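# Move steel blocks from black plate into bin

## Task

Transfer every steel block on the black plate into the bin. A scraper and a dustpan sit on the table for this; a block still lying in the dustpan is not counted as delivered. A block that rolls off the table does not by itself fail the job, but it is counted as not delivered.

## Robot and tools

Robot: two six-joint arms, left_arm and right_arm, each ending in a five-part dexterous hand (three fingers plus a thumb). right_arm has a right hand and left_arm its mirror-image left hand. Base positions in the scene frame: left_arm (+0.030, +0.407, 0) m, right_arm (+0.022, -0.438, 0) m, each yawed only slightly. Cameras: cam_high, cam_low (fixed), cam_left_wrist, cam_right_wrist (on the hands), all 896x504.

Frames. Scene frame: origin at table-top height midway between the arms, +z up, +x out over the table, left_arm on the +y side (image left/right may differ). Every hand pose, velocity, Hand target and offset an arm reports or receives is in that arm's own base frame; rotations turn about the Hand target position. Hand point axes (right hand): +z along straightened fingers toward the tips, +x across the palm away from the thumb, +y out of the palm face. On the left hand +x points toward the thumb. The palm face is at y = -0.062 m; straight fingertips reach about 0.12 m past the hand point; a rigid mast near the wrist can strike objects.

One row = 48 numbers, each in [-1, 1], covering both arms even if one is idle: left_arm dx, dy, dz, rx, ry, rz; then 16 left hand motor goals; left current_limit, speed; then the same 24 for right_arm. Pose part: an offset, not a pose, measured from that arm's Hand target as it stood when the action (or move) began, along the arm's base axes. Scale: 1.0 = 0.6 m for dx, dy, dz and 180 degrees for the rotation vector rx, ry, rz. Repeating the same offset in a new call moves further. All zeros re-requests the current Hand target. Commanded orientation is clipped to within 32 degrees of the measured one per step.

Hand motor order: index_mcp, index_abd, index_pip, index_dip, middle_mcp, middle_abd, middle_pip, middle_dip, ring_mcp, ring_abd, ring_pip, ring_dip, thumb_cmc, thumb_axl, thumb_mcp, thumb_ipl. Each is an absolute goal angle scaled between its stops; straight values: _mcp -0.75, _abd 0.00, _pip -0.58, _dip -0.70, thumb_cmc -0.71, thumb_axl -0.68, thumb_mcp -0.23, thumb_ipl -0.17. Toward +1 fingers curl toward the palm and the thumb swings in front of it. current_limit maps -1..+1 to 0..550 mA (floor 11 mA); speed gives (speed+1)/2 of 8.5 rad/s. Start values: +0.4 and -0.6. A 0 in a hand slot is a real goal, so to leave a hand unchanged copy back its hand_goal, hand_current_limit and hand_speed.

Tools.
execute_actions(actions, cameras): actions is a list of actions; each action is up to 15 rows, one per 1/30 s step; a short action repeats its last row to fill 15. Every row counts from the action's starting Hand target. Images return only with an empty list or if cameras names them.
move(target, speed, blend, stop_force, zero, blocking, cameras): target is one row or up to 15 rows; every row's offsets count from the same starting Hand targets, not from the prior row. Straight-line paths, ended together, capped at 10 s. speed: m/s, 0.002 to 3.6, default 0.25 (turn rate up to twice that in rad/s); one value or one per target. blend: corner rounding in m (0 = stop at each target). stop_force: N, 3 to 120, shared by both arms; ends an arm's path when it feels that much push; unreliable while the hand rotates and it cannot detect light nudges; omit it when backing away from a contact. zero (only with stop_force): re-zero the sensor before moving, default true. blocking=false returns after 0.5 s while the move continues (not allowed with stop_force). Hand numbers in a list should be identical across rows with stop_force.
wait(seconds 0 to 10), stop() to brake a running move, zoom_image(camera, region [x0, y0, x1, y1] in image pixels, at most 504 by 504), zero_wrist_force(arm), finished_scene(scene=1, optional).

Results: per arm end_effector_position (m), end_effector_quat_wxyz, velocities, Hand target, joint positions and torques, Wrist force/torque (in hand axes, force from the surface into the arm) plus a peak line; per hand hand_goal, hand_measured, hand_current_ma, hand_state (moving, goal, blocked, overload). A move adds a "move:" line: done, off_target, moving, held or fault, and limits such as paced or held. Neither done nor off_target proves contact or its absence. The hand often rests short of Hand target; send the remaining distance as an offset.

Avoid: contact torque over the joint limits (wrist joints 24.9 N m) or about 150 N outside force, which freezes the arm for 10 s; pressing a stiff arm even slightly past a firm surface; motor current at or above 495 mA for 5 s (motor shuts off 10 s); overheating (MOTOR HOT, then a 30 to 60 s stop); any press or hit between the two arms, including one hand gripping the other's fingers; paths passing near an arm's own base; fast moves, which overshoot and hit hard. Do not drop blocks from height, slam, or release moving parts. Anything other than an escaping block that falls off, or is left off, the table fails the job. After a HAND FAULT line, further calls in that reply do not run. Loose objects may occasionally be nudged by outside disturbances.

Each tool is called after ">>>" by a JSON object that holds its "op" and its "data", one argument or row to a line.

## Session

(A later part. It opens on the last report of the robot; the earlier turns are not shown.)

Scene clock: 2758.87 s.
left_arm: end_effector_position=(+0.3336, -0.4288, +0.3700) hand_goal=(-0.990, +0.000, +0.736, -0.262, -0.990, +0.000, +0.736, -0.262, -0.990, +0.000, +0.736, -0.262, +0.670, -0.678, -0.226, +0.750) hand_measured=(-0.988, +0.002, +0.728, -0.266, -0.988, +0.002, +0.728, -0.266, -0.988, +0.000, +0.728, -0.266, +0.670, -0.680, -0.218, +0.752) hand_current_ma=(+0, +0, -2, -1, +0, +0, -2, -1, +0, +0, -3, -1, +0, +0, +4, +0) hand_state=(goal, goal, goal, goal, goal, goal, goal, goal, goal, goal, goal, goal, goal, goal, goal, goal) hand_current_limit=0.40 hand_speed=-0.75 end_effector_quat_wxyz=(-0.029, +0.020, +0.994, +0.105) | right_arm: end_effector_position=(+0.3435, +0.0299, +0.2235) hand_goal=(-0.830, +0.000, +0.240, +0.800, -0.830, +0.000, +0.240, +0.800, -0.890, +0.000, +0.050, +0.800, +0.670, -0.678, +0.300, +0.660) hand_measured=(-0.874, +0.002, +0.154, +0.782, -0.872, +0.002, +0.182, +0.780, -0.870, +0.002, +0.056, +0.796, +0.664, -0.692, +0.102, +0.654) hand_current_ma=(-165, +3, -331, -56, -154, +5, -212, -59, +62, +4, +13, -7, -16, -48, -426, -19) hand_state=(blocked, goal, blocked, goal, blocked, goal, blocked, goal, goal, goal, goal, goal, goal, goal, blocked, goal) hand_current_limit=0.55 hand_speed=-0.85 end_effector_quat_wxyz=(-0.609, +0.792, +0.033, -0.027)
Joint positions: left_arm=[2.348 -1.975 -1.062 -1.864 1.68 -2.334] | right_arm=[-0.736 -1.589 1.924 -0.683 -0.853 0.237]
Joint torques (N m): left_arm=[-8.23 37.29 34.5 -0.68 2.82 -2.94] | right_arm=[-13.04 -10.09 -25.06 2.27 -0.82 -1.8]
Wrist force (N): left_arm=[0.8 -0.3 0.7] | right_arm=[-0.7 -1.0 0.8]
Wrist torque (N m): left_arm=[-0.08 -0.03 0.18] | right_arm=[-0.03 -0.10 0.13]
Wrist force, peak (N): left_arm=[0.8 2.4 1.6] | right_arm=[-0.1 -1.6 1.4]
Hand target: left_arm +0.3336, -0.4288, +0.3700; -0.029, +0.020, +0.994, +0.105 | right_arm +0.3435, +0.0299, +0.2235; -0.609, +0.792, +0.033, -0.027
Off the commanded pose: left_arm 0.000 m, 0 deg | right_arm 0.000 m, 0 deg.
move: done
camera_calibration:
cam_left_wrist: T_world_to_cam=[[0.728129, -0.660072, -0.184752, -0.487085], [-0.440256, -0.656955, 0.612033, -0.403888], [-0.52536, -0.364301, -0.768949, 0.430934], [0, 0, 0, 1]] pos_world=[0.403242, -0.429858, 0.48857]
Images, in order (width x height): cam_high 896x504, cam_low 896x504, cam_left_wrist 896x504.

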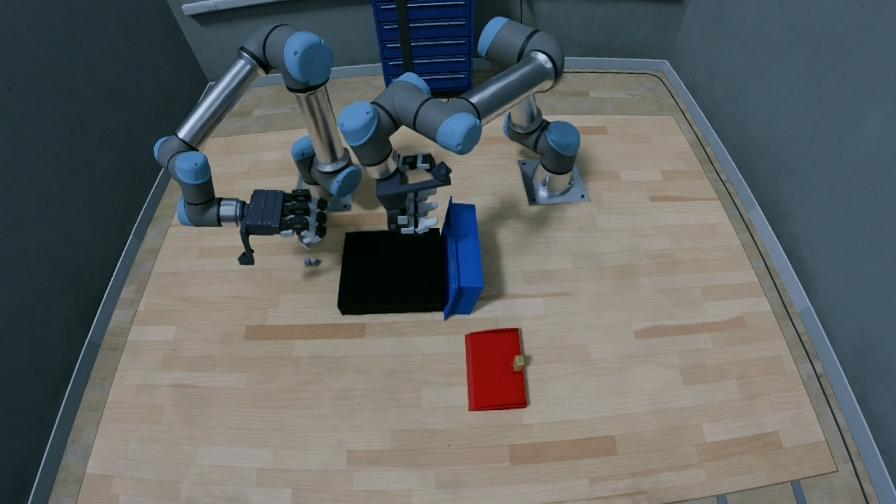

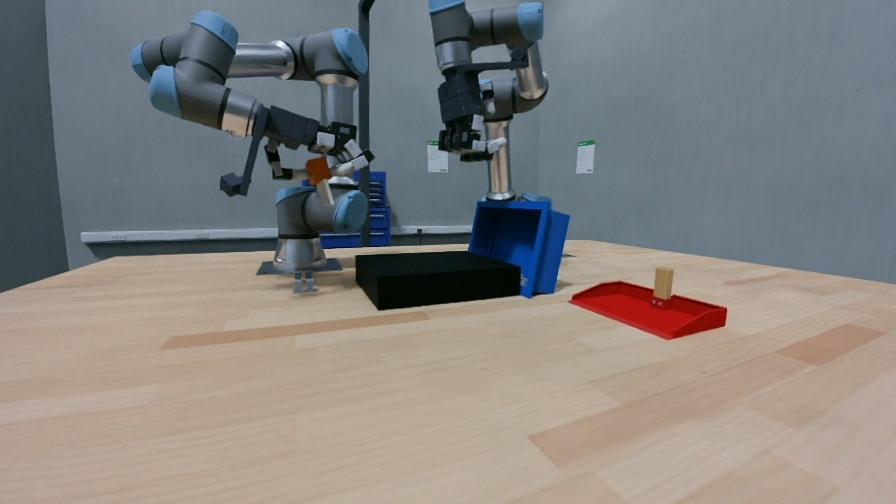

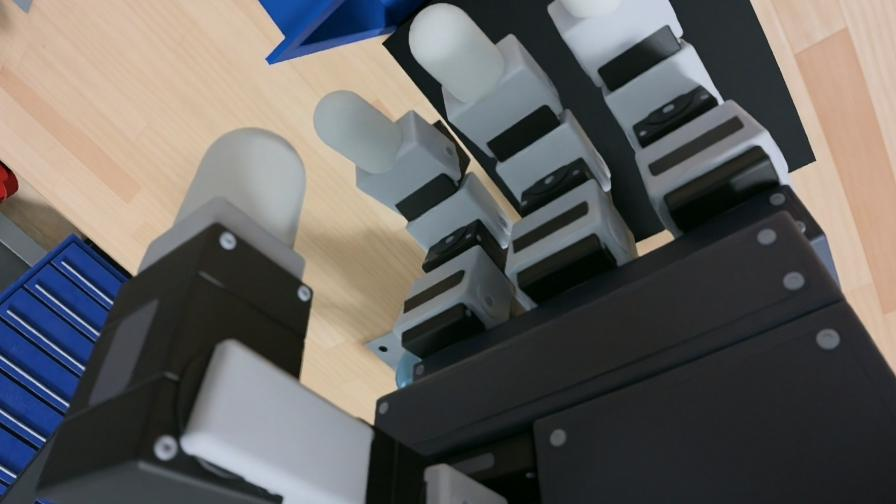

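>>> {"op": "move", "data": {
  "target": [0,0,-0.2808,0,0,0,-0.99,0,0.737,-0.261,-0.99,0,0.737,-0.261,-0.99,0,0.737,-0.261,0.671,-0.678,-0.225,0.751,0.4,-0.75,0,0,0,0,0,0,-0.83,0,0.24,0.80,-0.83,0,0.24,0.80,-0.89,0,0.05,0.80,0.671,-0.678,0.3,0.66,0.55,-0.85],
  "speed": 0.12,
  "cameras": ["cam_high","cam_low","cam_left_wrist"]
}}

>>> {"op": "zoom_image", "data": {
  "camera": "cam_high",
  "region": [370, 160, 510, 290]
}}

>>> {"op": "zoom_image", "data": {
  "camera": "cam_low",
  "region": [410, 150, 590, 300]
}}

Scene clock: 2772.57 s.
left_arm: end_effector_position=(+0.3335, -0.4288, +0.2016) hand_goal=(-0.990, +0.000, +0.736, -0.262, -0.990, +0.000, +0.736, -0.262, -0.990, +0.000, +0.736, -0.262, +0.670, -0.678, -0.226, +0.750) hand_measured=(-0.988, +0.002, +0.728, -0.266, -0.988, +0.002, +0.730, -0.266, -0.988, +0.000, +0.728, -0.266, +0.670, -0.680, -0.218, +0.752) hand_current_ma=(+0, +0, -2, -1, +0, +0, -2, -1, +0, +0, -2, -1, +0, +0, +4, +0) hand_state=(goal, goal, goal, goal, goal, goal, goal, goal, goal, goal, goal, goal, goal, goal, goal, goal) hand_current_limit=0.40 hand_speed=-0.75 end_effector_quat_wxyz=(-0.029, +0.020, +0.994, +0.105) | right_arm: end_effector_position=(+0.3435, +0.0299, +0.2235) hand_goal=(-0.830, +0.000, +0.240, +0.800, -0.830, +0.000, +0.240, +0.800, -0.890, +0.000, +0.050, +0.800, +0.670, -0.678, +0.300, +0.660) hand_measured=(-0.874, +0.002, +0.154, +0.782, -0.872, +0.002, +0.182, +0.780, -0.870, +0.002, +0.056, +0.796, +0.664, -0.692, +0.102, +0.654) hand_current_ma=(-165, +3, -331, -56, -154, +5, -212, -59, +62, +4, +13, -7, -16, -48, -426, -19) hand_state=(blocked, goal, blocked, goal, blocked, goal, blocked, goal, goal, goal, goal, goal, goal, goal, blocked, goal) hand_current_limit=0.55 hand_speed=-0.85 end_effector_quat_wxyz=(-0.609, +0.792, +0.033, -0.027)
Joint positions: left_arm=[2.348 -2.019 -1.434 -1.448 1.68 -2.334] | right_arm=[-0.736 -1.589 1.924 -0.683 -0.853 0.237]
Joint torques (N m): left_arm=[6.79 38.18 11.71 4.78 1.63 3.01] | right_arm=[-12.6 -11.12 -25.47 2.28 -0.79 -1.78]
Motor temperatures (°C): left_arm=[28 34 27 30 37 35] | right_arm=[27 32 31 40 37 34]
Wrist force (N): left_arm=[0.9 -0.3 0.6] | right_arm=[-0.6 -1.0 0.8]
Wrist torque (N m): left_arm=[-0.08 -0.04 0.18] | right_arm=[-0.03 -0.13 0.14]
Wrist force, peak (N): left_arm=[0.7 -0.5 1.4] | right_arm=[-0.4 -1.2 1.0]
Hand target: left_arm +0.3336, -0.4288, +0.2015; -0.029, +0.020, +0.994, +0.105 | right_arm +0.3435, +0.0299, +0.2235; -0.609, +0.792, +0.033, -0.027
Off the commanded pose: left_arm 0.000 m, 0 deg | right_arm 0.000 m, 0 deg.
move: done
camera_calibration:
cam_left_wrist: T_world_to_cam=[[0.728115, -0.660062, -0.184842, -0.518158], [-0.440192, -0.656975, 0.612058, -0.300864], [-0.525433, -0.364282, -0.768908, 0.301468], [0, 0, 0, 1]] pos_world=[0.403242, -0.429858, 0.32017]
Images, in order (width x height): cam_high 896x504, cam_low 896x504, cam_left_wrist 896x504.

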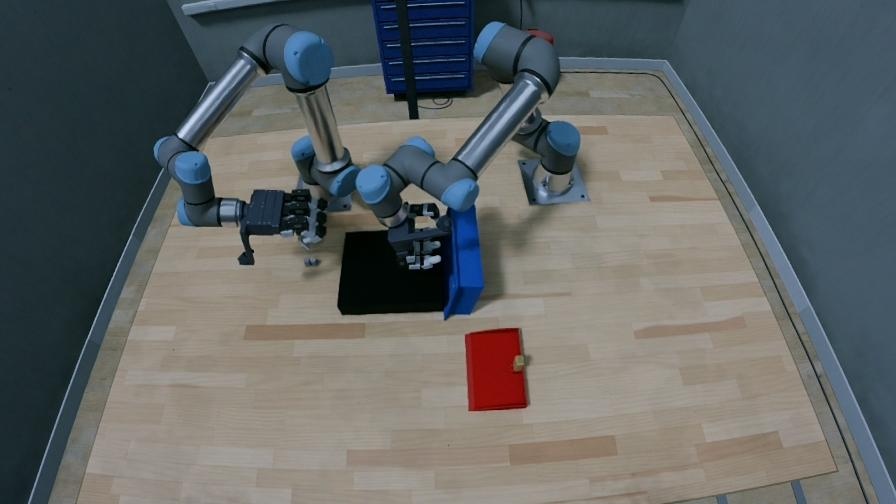

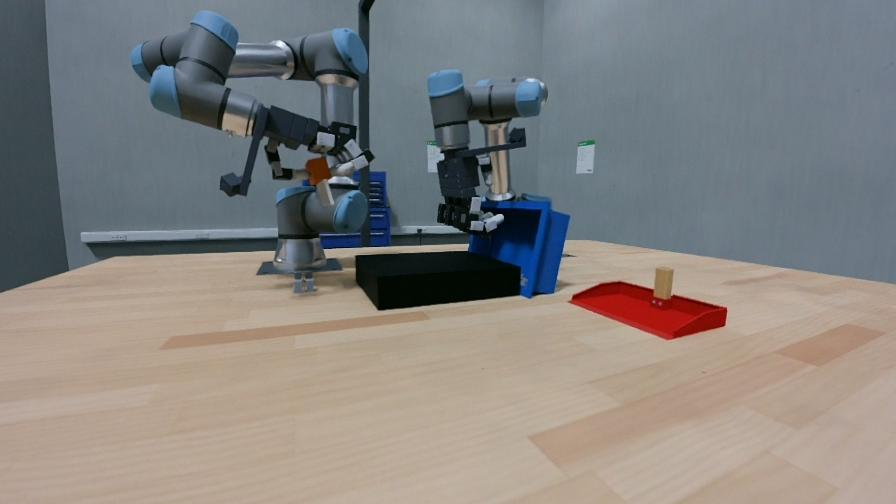

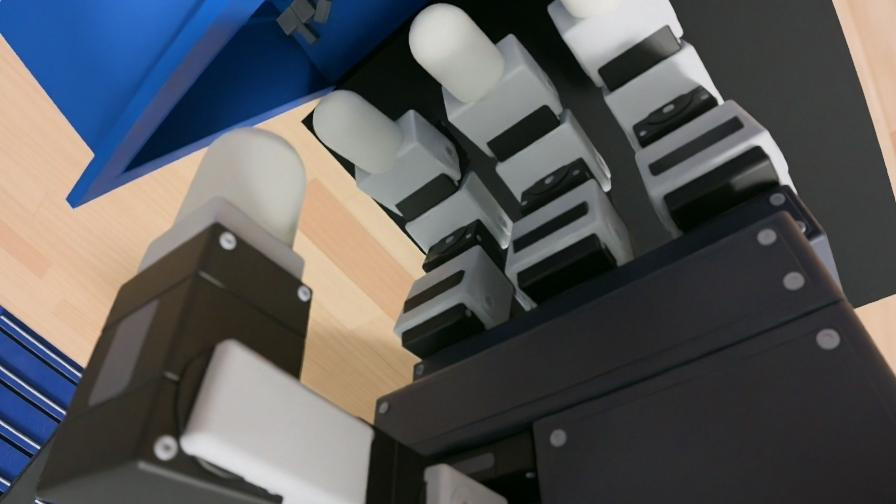

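Scaled by 3.600 from the camera's 896x504 image, which has a finer 1280x720 frame.

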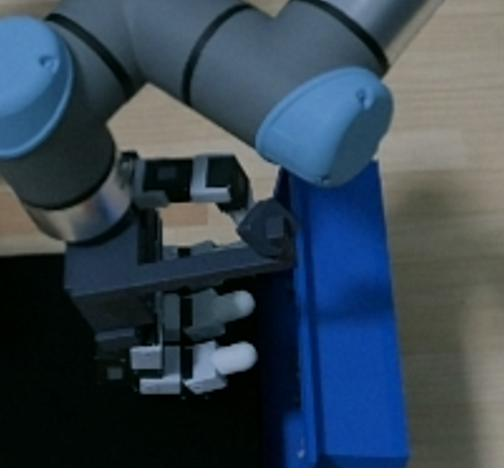

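Scaled by 2.800 from the camera's 896x504 image, which has a finer 1280x720 frame.

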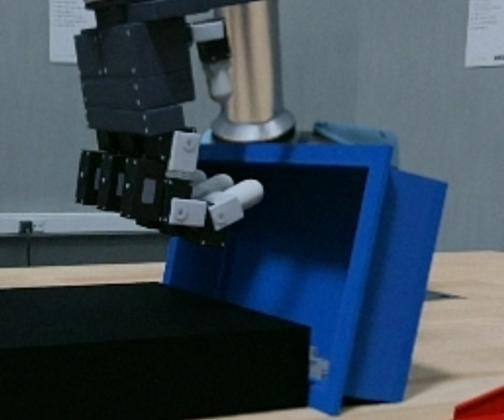

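>>> {"op": "zoom_image", "data": {
  "camera": "cam_left_wrist",
  "region": [200, 0, 450, 140]
}}

Scaled by 2.016 from the camera's 896x504 image, which has a finer 1280x720 frame.

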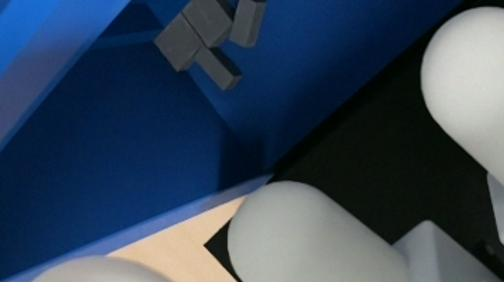

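>>> {"op": "move", "data": {
  "target": [0.0045,0.0972,-0.0225,0,0,0,-0.99,0,0.737,-0.261,-0.99,0,0.737,-0.261,-0.99,0,0.737,-0.261,0.671,-0.678,-0.225,0.751,0.4,-0.75,0,0,0,0,0,0,-0.83,0,0.24,0.80,-0.83,0,0.24,0.80,-0.89,0,0.05,0.80,0.671,-0.678,0.3,0.66,0.55,-0.85],
  "speed": 0.03,
  "stop_force": 4,
  "cameras": ["cam_high","cam_low","cam_left_wrist"]
}}

>>> {"op": "zoom_image", "data": {
  "camera": "cam_high",
  "region": [400, 180, 500, 290]
}}

>>> {"op": "zoom_image", "data": {
  "camera": "cam_low",
  "region": [430, 160, 590, 300]
}}

>>> {"op": "zoom_image", "data": {
  "camera": "cam_left_wrist",
  "region": [60, 0, 560, 270]
}}

Scene clock: 2785.97 s.
left_arm: end_effector_position=(+0.3363, -0.3704, +0.1880) hand_goal=(-0.990, +0.000, +0.736, -0.262, -0.990, +0.000, +0.736, -0.262, -0.990, +0.000, +0.736, -0.262, +0.670, -0.678, -0.226, +0.750) hand_measured=(-0.988, +0.002, +0.728, -0.266, -0.988, +0.002, +0.730, -0.266, -0.988, +0.000, +0.728, -0.266, +0.670, -0.680, -0.218, +0.752) hand_current_ma=(+0, +0, -2, -1, +0, +0, -2, -1, +0, +0, -2, -1, +0, +0, +4, +0) hand_state=(goal, goal, goal, goal, goal, goal, goal, goal, goal, goal, goal, goal, goal, goal, goal, goal) hand_current_limit=0.40 hand_speed=-0.75 end_effector_quat_wxyz=(-0.029, +0.020, +0.994, +0.105) | right_arm: end_effector_position=(+0.3435, +0.0299, +0.2235) hand_goal=(-0.830, +0.000, +0.240, +0.800, -0.830, +0.000, +0.240, +0.800, -0.890, +0.000, +0.050, +0.800, +0.670, -0.678, +0.300, +0.660) hand_measured=(-0.874, +0.002, +0.154, +0.782, -0.872, +0.002, +0.182, +0.780, -0.870, +0.002, +0.056, +0.796, +0.664, -0.692, +0.102, +0.654) hand_current_ma=(-165, +3, -331, -56, -154, +5, -212, -59, +62, +4, +13, -7, -16, -48, -426, -19) hand_state=(blocked, goal, blocked, goal, blocked, goal, blocked, goal, goal, goal, goal, goal, goal, goal, blocked, goal) hand_current_limit=0.55 hand_speed=-0.85 end_effector_quat_wxyz=(-0.609, +0.792, +0.033, -0.027)
Joint positions: left_arm=[2.418 -1.925 -1.609 -1.359 1.693 -2.265] | right_arm=[-0.736 -1.589 1.924 -0.683 -0.853 0.237]
Joint torques (N m): left_arm=[11.39 47.06 11.95 4.7 2.79 2.95] | right_arm=[-12.72 -11.52 -24.58 2.26 -0.7 -1.5]
Wrist force (N): left_arm=[0.6 -0.4 0.6] | right_arm=[-0.2 -0.9 0.7]
Wrist torque (N m): left_arm=[-0.08 0.00 -0.01] | right_arm=[0.00 -0.16 0.17]
Wrist force, peak (N): left_arm=[1.0 -0.8 0.9] | right_arm=[-0.8 -1.1 0.9]
Hand target: left_arm +0.3363, -0.3704, +0.1880; -0.029, +0.020, +0.994, +0.105 | right_arm +0.3435, +0.0299, +0.2235; -0.609, +0.792, +0.033, -0.027
Off the commanded pose: left_arm 0.000 m, 0 deg | right_arm 0.000 m, 0 deg.
move: done
camera_calibration:
cam_left_wrist: T_world_to_cam=[[0.728129, -0.660072, -0.184752, -0.484193], [-0.440256, -0.656955, 0.612033, -0.253009], [-0.52536, -0.364301, -0.768949, 0.313643], [0, 0, 0, 1]] pos_world=[0.405942, -0.371558, 0.30657]
Images, in order (width x height): cam_high 896x504, cam_low 896x504, cam_left_wrist 896x504.

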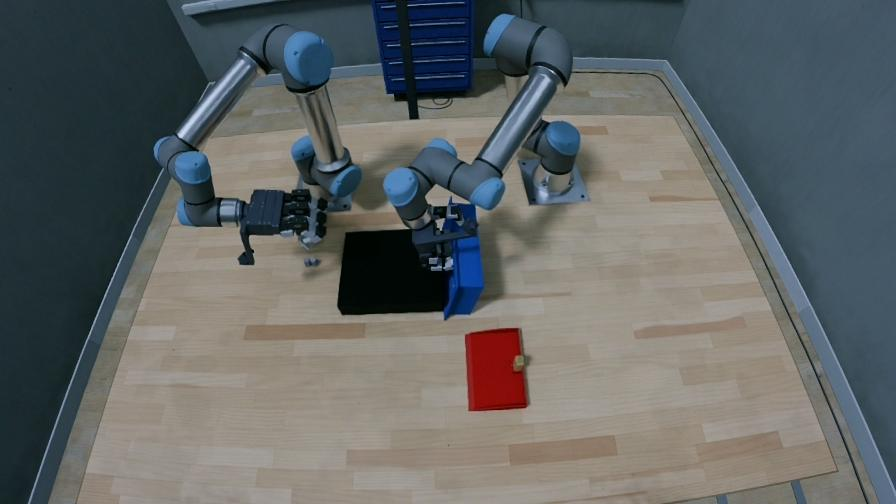

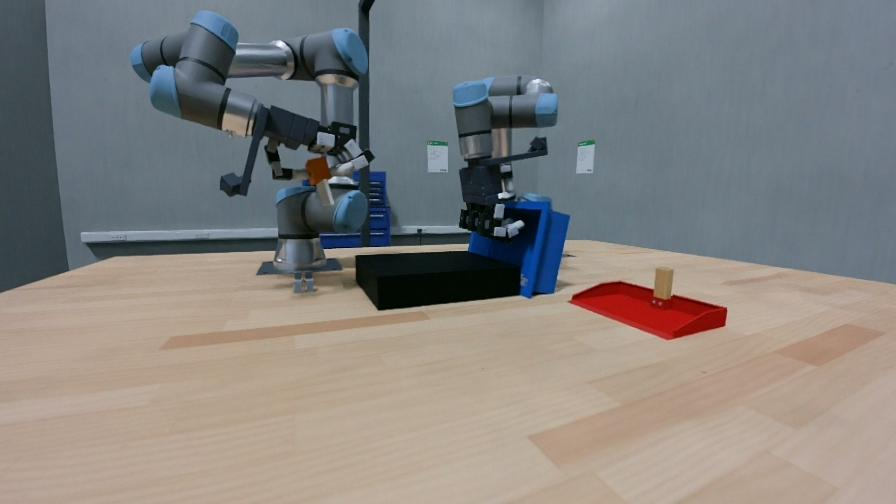

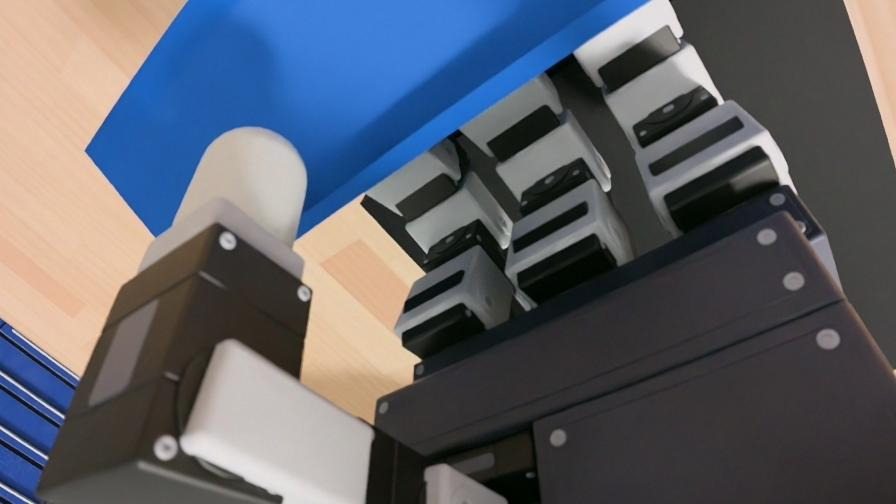

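Scaled by 4.582 from the camera's 896x504 image, which has a finer 1280x720 frame.

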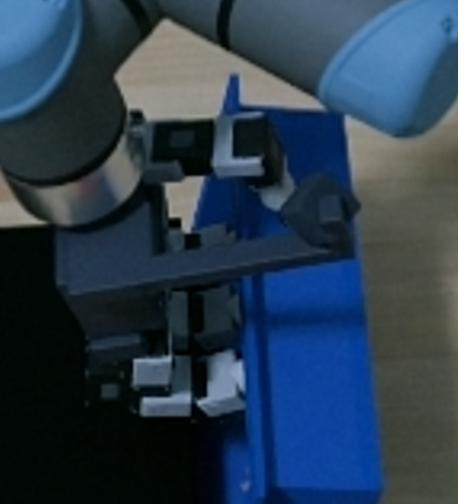

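Scaled by 3.150 from the camera's 896x504 image, which has a finer 1280x720 frame.

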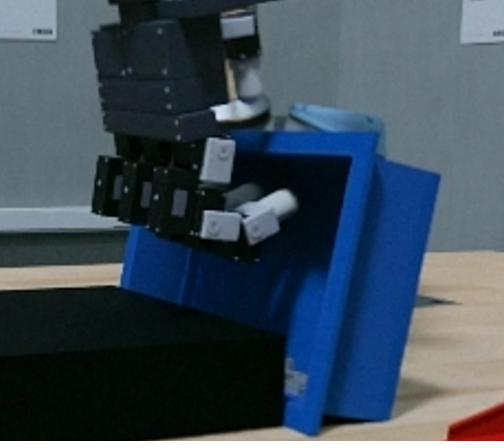

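Scaled by 1.008 from the camera's 896x504 image, which has a finer 1280x720 frame.

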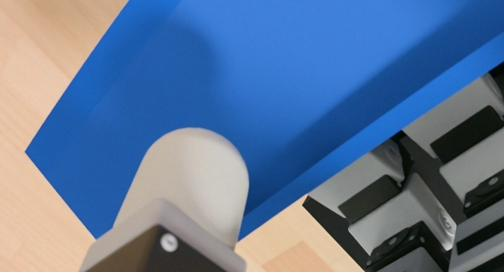

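>>> {"op": "move", "data": {
  "target": [0.0022,0.0487,-0.0113,0,0,0,-0.99,0,0.737,-0.261,-0.99,0,0.737,-0.261,-0.99,0,0.737,-0.261,0.671,-0.678,-0.225,0.751,0.4,-0.75,0,0,0,0,0,0,-0.83,0,0.24,0.80,-0.83,0,0.24,0.80,-0.89,0,0.05,0.80,0.671,-0.678,0.3,0.66,0.55,-0.85],
  "speed": 0.02,
  "stop_force": 4,
  "cameras": ["cam_high","cam_low","cam_left_wrist"]
}}

>>> {"op": "zoom_image", "data": {
  "camera": "cam_low",
  "region": [430, 160, 590, 300]
}}

>>> {"op": "zoom_image", "data": {
  "camera": "cam_high",
  "region": [400, 180, 500, 290]
}}

Scene clock: 2799.67 s.
left_arm: end_effector_position=(+0.3376, -0.3412, +0.1812) hand_goal=(-0.990, +0.000, +0.736, -0.262, -0.990, +0.000, +0.736, -0.262, -0.990, +0.000, +0.736, -0.262, +0.670, -0.678, -0.226, +0.750) hand_measured=(-0.988, +0.002, +0.728, -0.266, -0.988, +0.002, +0.730, -0.266, -0.992, +0.000, +0.734, -0.262, +0.670, -0.680, -0.218, +0.752) hand_current_ma=(+0, +0, -2, -1, +0, +0, -2, -1, +0, +0, +0, +0, +0, +0, +4, +0) hand_state=(goal, goal, goal, goal, goal, goal, goal, goal, goal, goal, goal, goal, goal, goal, goal, goal) hand_current_limit=0.40 hand_speed=-0.75 end_effector_quat_wxyz=(-0.029, +0.020, +0.994, +0.105) | right_arm: end_effector_position=(+0.3435, +0.0299, +0.2235) hand_goal=(-0.830, +0.000, +0.240, +0.800, -0.830, +0.000, +0.240, +0.800, -0.890, +0.000, +0.050, +0.800, +0.670, -0.678, +0.300, +0.660) hand_measured=(-0.874, +0.002, +0.154, +0.782, -0.872, +0.002, +0.182, +0.780, -0.870, +0.002, +0.056, +0.796, +0.664, -0.692, +0.102, +0.654) hand_current_ma=(-165, +3, -331, -56, -154, +5, -212, -59, +62, +4, +13, -7, -16, -48, -426, -19) hand_state=(blocked, goal, blocked, goal, blocked, goal, blocked, goal, goal, goal, goal, goal, goal, goal, blocked, goal) hand_current_limit=0.55 hand_speed=-0.85 end_effector_quat_wxyz=(-0.609, +0.792, +0.033, -0.027)
Joint positions: left_arm=[2.457 -1.882 -1.689 -1.317 1.7 -2.227] | right_arm=[-0.736 -1.589 1.924 -0.683 -0.853 0.237]
Joint torques (N m): left_arm=[11.15 44.48 11.32 4.74 2.9 2.82] | right_arm=[-12.5 -10.87 -24.8 2.2 -0.7 -1.48]
Wrist force (N): left_arm=[0.7 -1.1 0.2] | right_arm=[-0.4 -1.0 0.8]
Wrist torque (N m): left_arm=[-0.04 -0.03 0.05] | right_arm=[-0.02 -0.15 0.16]
Wrist force, peak (N): left_arm=[1.1 -1.1 0.5] | right_arm=[-0.7 -1.2 1.0]
Hand target: left_arm +0.3376, -0.3412, +0.1812; -0.029, +0.020, +0.994, +0.105 | right_arm +0.3435, +0.0299, +0.2235; -0.609, +0.792, +0.033, -0.027
Off the commanded pose: left_arm 0.000 m, 0 deg | right_arm 0.000 m, 0 deg.
move: done
camera_calibration:
cam_left_wrist: T_world_to_cam=[[0.728129, -0.660072, -0.184752, -0.467122], [-0.440256, -0.656955, 0.612033, -0.229092], [-0.52536, -0.364301, -0.768949, 0.319735], [0, 0, 0, 1]] pos_world=[0.407242, -0.342358, 0.29977]
Images, in order (width x height): cam_high 896x504, cam_low 896x504, cam_left_wrist 896x504.

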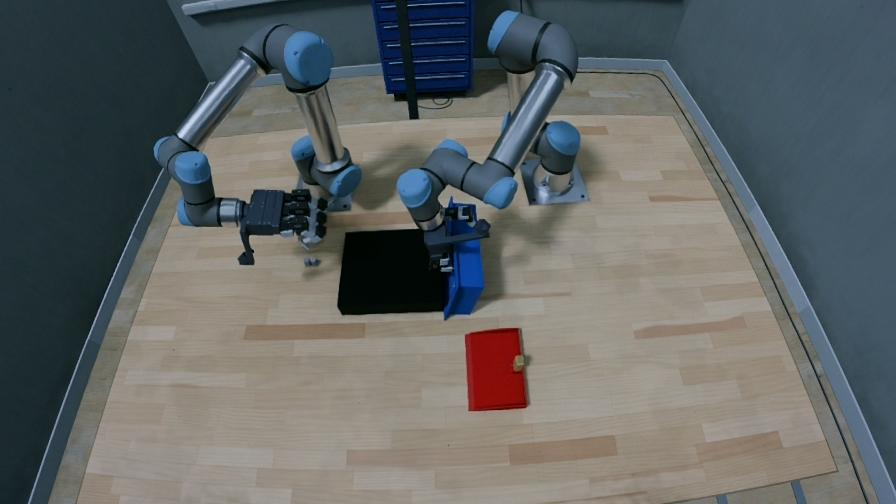

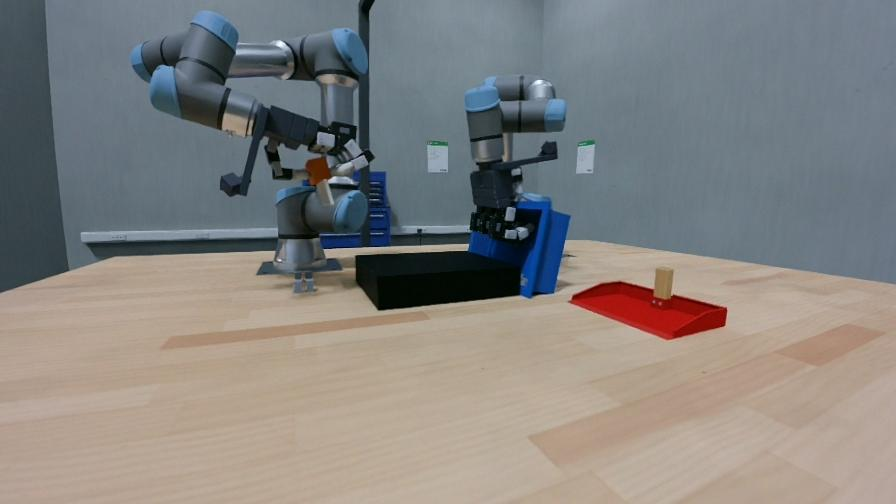

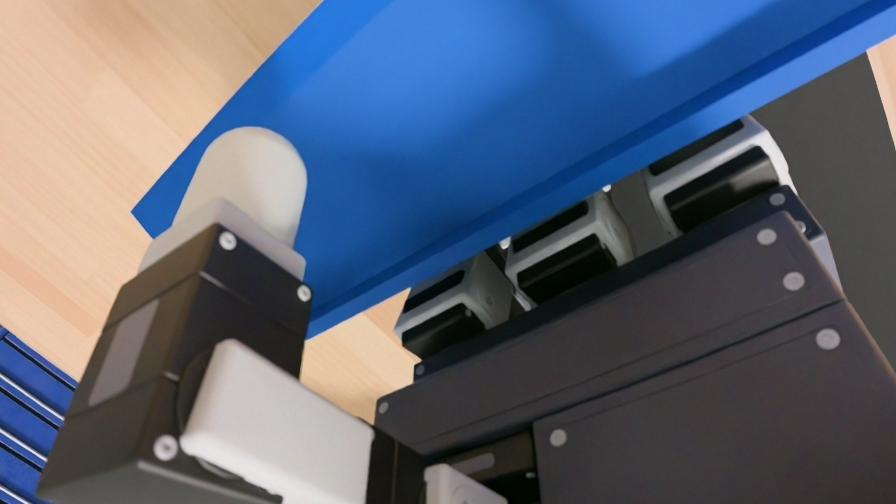

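Scaled by 3.150 from the camera's 896x504 image, which has a finer 1280x720 frame.

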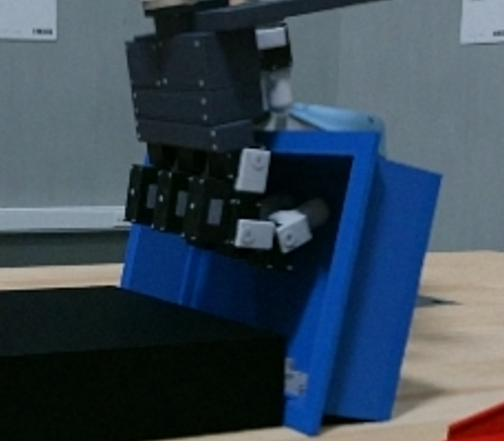

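Scaled by 4.582 from the camera's 896x504 image, which has a finer 1280x720 frame.

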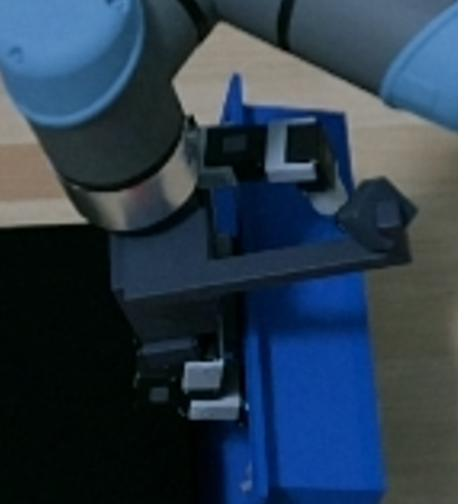

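>>> {"op": "move", "data": {
  "target": [0,0,0,0,0,0,-0.9,0,0.97,0.08,-0.9,0,0.97,0.08,-0.9,0,0.97,0.08,0.671,-0.678,0.3,0.84,0.3,-0.85,0,0,0,0,0,0,-0.83,0,0.24,0.80,-0.83,0,0.24,0.80,-0.89,0,0.05,0.80,0.671,-0.678,0.3,0.66,0.55,-0.85],
  "cameras": ["cam_high","cam_low","cam_left_wrist"]
}}

>>> {"op": "zoom_image", "data": {
  "camera": "cam_low",
  "region": [430, 160, 590, 300]
}}

>>> {"op": "zoom_image", "data": {
  "camera": "cam_high",
  "region": [400, 180, 500, 290]
}}

Scene clock: 2809.03 s.
left_arm: end_effector_position=(+0.3376, -0.3412, +0.1812) hand_goal=(-0.900, +0.000, +0.970, +0.080, -0.900, +0.000, +0.970, +0.080, -0.900, +0.000, +0.970, +0.080, +0.670, -0.678, +0.300, +0.840) hand_measured=(-0.936, +0.002, +0.904, +0.054, -0.918, +0.002, +0.926, +0.056, -0.910, +0.000, +0.954, +0.072, +0.670, -0.680, +0.276, +0.838) hand_current_ma=(-36, +0, -93, -19, -12, +0, -46, -17, -4, +0, -8, -3, +0, +0, -24, +0) hand_state=(blocked, goal, blocked, blocked, goal, goal, blocked, blocked, goal, goal, goal, goal, goal, goal, blocked, goal) hand_current_limit=0.30 hand_speed=-0.85 end_effector_quat_wxyz=(-0.029, +0.020, +0.994, +0.105) | right_arm: end_effector_position=(+0.3435, +0.0299, +0.2235) hand_goal=(-0.830, +0.000, +0.240, +0.800, -0.830, +0.000, +0.240, +0.800, -0.890, +0.000, +0.050, +0.800, +0.670, -0.678, +0.300, +0.660) hand_measured=(-0.874, +0.002, +0.154, +0.782, -0.872, +0.002, +0.182, +0.780, -0.870, +0.002, +0.056, +0.796, +0.664, -0.692, +0.102, +0.654) hand_current_ma=(-165, +3, -331, -56, -154, +5, -212, -59, +62, +4, +13, -7, -16, -48, -426, -19) hand_state=(blocked, goal, blocked, goal, blocked, goal, blocked, goal, goal, goal, goal, goal, goal, goal, blocked, goal) hand_current_limit=0.55 hand_speed=-0.85 end_effector_quat_wxyz=(-0.609, +0.792, +0.033, -0.027)
Joint positions: left_arm=[2.457 -1.882 -1.689 -1.317 1.7 -2.227] | right_arm=[-0.736 -1.589 1.924 -0.683 -0.853 0.237]
Joint torques (N m): left_arm=[8.74 44.71 22.41 4.34 1.41 2.84] | right_arm=[-12.45 -11.46 -24.54 2.19 -0.62 -1.4]
Wrist force (N): left_arm=[0.5 -1.7 5.4] | right_arm=[-0.4 -1.1 0.7]
Wrist torque (N m): left_arm=[-0.21 -0.02 0.02] | right_arm=[-0.03 -0.13 0.15]
Wrist force, peak (N): left_arm=[0.4 -2.1 5.7] | right_arm=[-0.7 -1.1 1.0]
Hand target: left_arm +0.3376, -0.3412, +0.1812; -0.029, +0.020, +0.994, +0.105 | right_arm +0.3435, +0.0299, +0.2235; -0.609, +0.792, +0.033, -0.027
Off the commanded pose: left_arm 0.000 m, 0 deg | right_arm 0.000 m, 0 deg.
move: done
camera_calibration:
cam_left_wrist: T_world_to_cam=[[0.728171, -0.660017, -0.184784, -0.467111], [-0.440234, -0.657026, 0.611973, -0.229108], [-0.52532, -0.364273, -0.768989, 0.31974], [0, 0, 0, 1]] pos_world=[0.407242, -0.342358, 0.29977]
Images, in order (width x height): cam_high 896x504, cam_low 896x504, cam_left_wrist 896x504.

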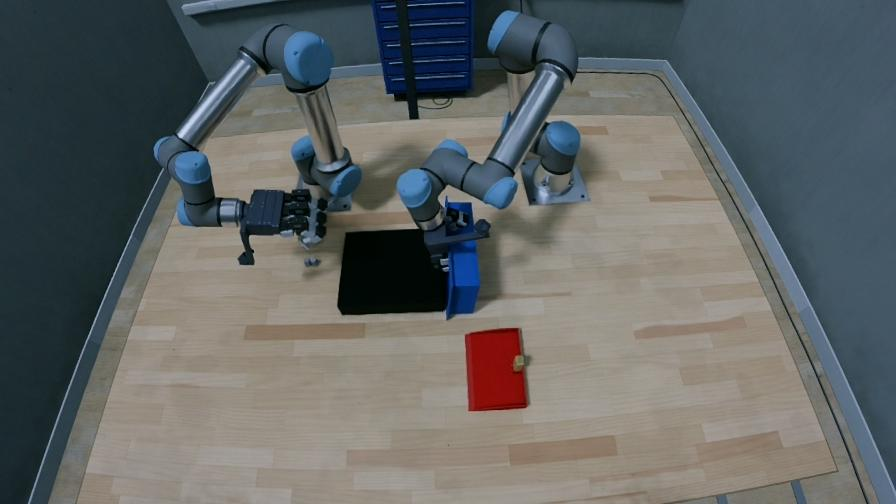

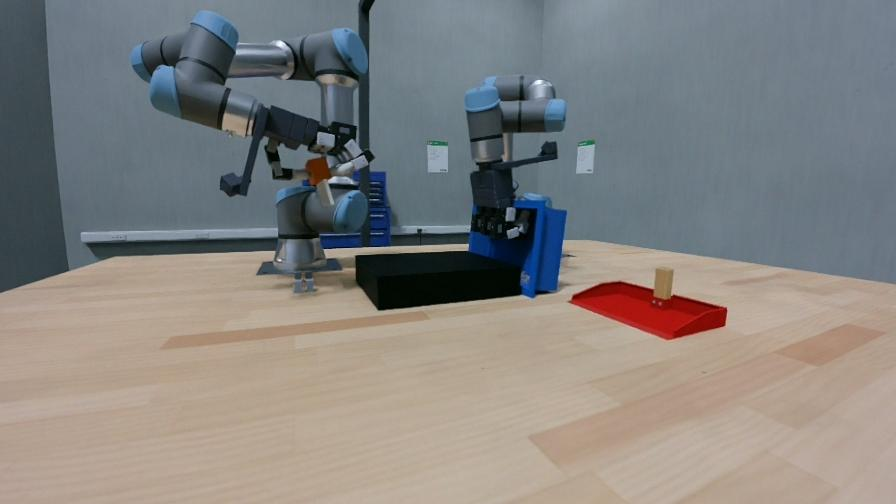

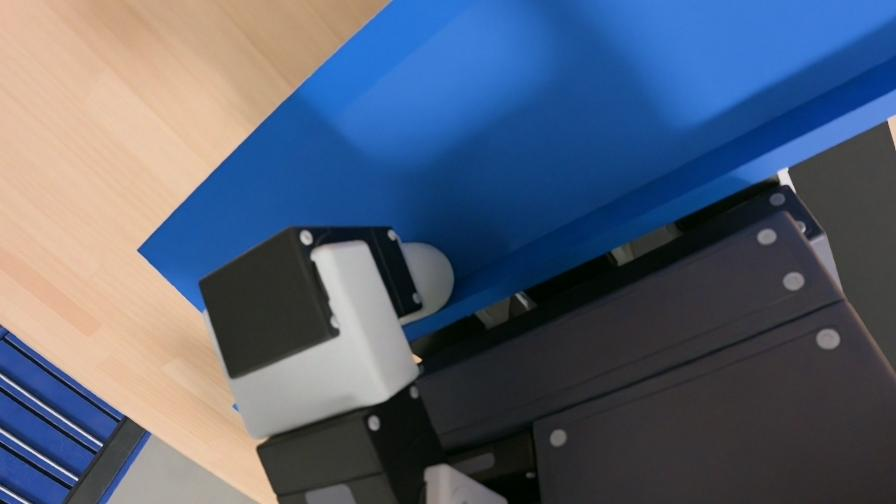

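Scaled by 3.150 from the camera's 896x504 image, which has a finer 1280x720 frame.

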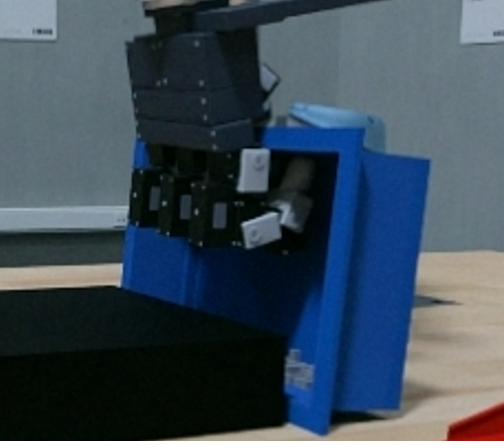

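Scaled by 4.582 from the camera's 896x504 image, which has a finer 1280x720 frame.

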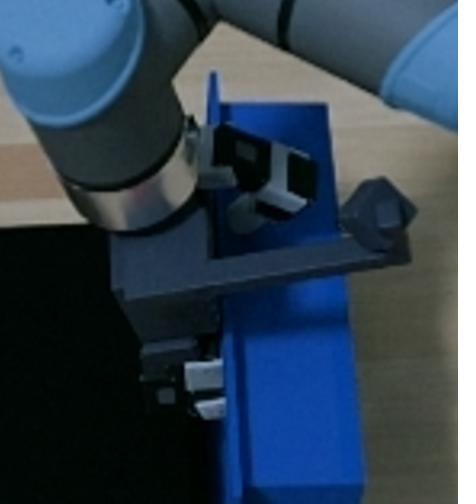

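>>> {"op": "move", "data": {
  "target": [0,0,-0.0043,0,0,0,-0.9,0,0.97,0.08,-0.9,0,0.97,0.08,-0.9,0,0.97,0.08,0.671,-0.678,0.051,0.695,0.3,-0.94,0,0,0,0,0,0,-0.83,0,0.24,0.80,-0.83,0,0.24,0.80,-0.89,0,0.05,0.80,0.671,-0.678,0.3,0.66,0.55,-0.85],
  "cameras": ["cam_high","cam_low","cam_left_wrist"]
}}

>>> {"op": "zoom_image", "data": {
  "camera": "cam_low",
  "region": [430, 160, 590, 300]
}}

>>> {"op": "zoom_image", "data": {
  "camera": "cam_high",
  "region": [400, 180, 500, 290]
}}

Scene clock: 2871.53 s.
left_arm: end_effector_position=(+0.3376, -0.3412, +0.1786) hand_goal=(-0.900, +0.000, +0.970, +0.080, -0.900, +0.000, +0.970, +0.080, -0.900, +0.000, +0.970, +0.080, +0.670, -0.678, +0.050, +0.694) hand_measured=(-0.938, +0.002, +0.912, +0.060, -0.920, +0.002, +0.932, +0.064, -0.910, +0.000, +0.958, +0.076, +0.668, -0.680, +0.058, +0.696) hand_current_ma=(-40, +0, -74, -11, -14, +0, -37, -8, -3, +0, -5, -1, +0, +0, +5, +0) hand_state=(blocked, goal, blocked, goal, blocked, goal, blocked, goal, goal, goal, goal, goal, goal, goal, goal, goal) hand_current_limit=0.30 hand_speed=-0.94 end_effector_quat_wxyz=(-0.029, +0.020, +0.994, +0.105) | right_arm: end_effector_position=(+0.3435, +0.0299, +0.2235) hand_goal=(-0.830, +0.000, +0.240, +0.800, -0.830, +0.000, +0.240, +0.800, -0.890, +0.000, +0.050, +0.800, +0.670, -0.678, +0.300, +0.660) hand_measured=(-0.874, +0.002, +0.154, +0.782, -0.872, +0.002, +0.182, +0.780, -0.870, +0.002, +0.056, +0.796, +0.664, -0.692, +0.102, +0.654) hand_current_ma=(-165, +3, -331, -56, -154, +5, -212, -59, +62, +4, +13, -7, -16, -48, -426, -19) hand_state=(blocked, goal, blocked, goal, blocked, goal, blocked, goal, goal, goal, goal, goal, goal, goal, blocked, goal) hand_current_limit=0.55 hand_speed=-0.85 end_effector_quat_wxyz=(-0.609, +0.792, +0.033, -0.027)
Joint positions: left_arm=[2.457 -1.884 -1.693 -1.311 1.7 -2.227] | right_arm=[-0.736 -1.589 1.924 -0.683 -0.853 0.237]
Joint torques (N m): left_arm=[2.62 41.37 16.39 4.36 -1.11 2.47] | right_arm=[-12.26 -12.21 -25.07 2.08 -0.51 -1.44]
Wrist force (N): left_arm=[0.6 -1.5 5.7] | right_arm=[-0.6 -0.9 0.8]
Wrist torque (N m): left_arm=[-0.21 0.00 0.01] | right_arm=[-0.02 -0.11 0.13]
Wrist force, peak (N): left_arm=[0.4 -1.5 5.8] | right_arm=[-0.5 -1.1 1.1]
Hand target: left_arm +0.3376, -0.3412, +0.1786; -0.029, +0.020, +0.994, +0.105 | right_arm +0.3435, +0.0299, +0.2235; -0.609, +0.792, +0.033, -0.027
Off the commanded pose: left_arm 0.000 m, 0 deg | right_arm 0.000 m, 0 deg.
move: done
camera_calibration:
cam_left_wrist: T_world_to_cam=[[0.728161, -0.660024, -0.184797, -0.467586], [-0.440202, -0.657003, 0.61202, -0.227535], [-0.52536, -0.364302, -0.768948, 0.317735], [0, 0, 0, 1]] pos_world=[0.407242, -0.342358, 0.29717]
Images, in order (width x height): cam_high 896x504, cam_low 896x504, cam_left_wrist 896x504.

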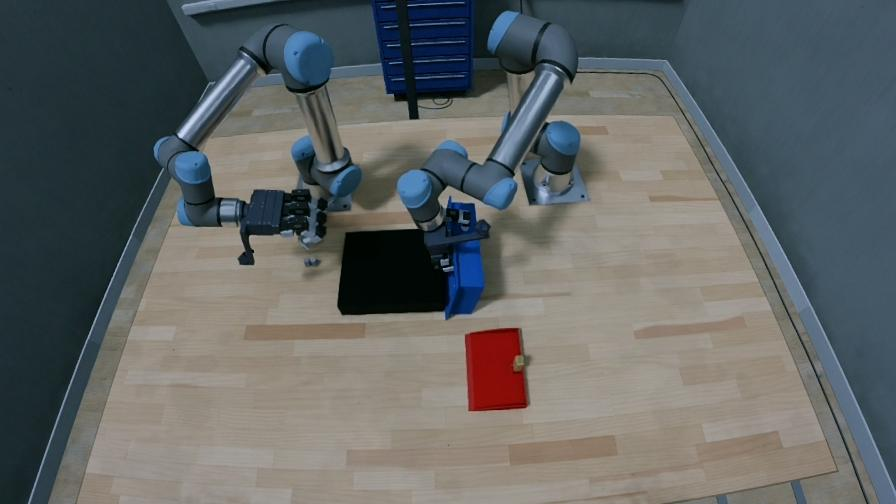

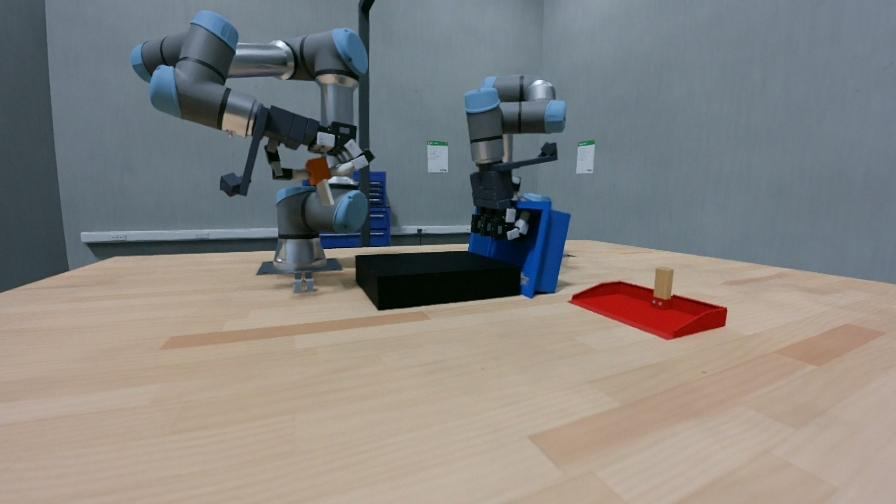

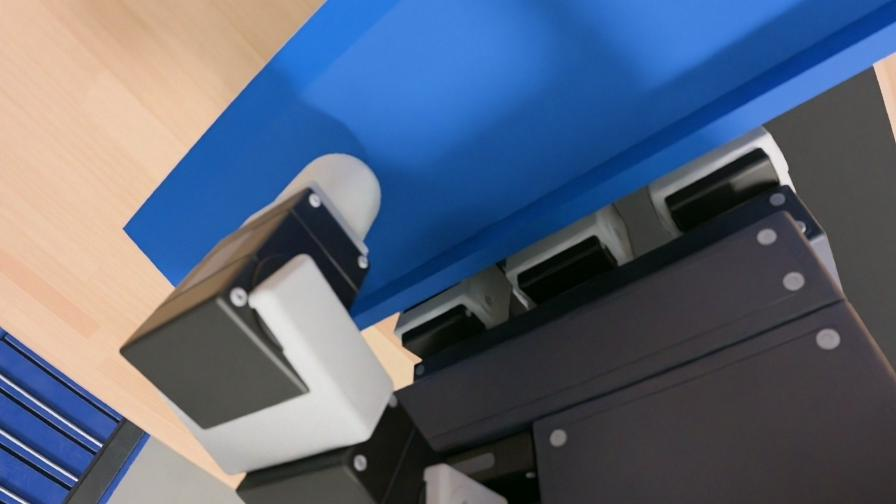

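Scaled by 3.150 from the camera's 896x504 image, which has a finer 1280x720 frame.

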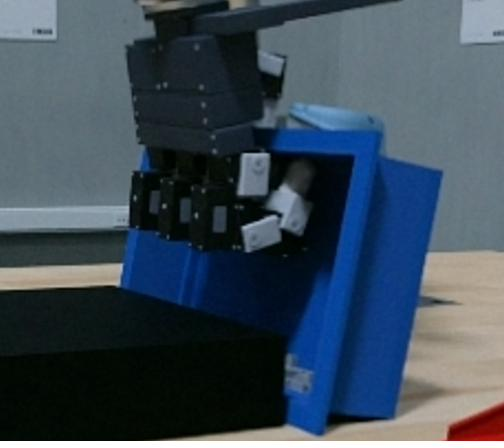

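Scaled by 4.582 from the camera's 896x504 image, which has a finer 1280x720 frame.

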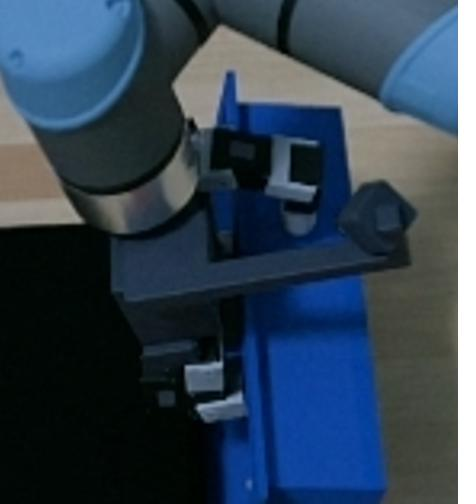

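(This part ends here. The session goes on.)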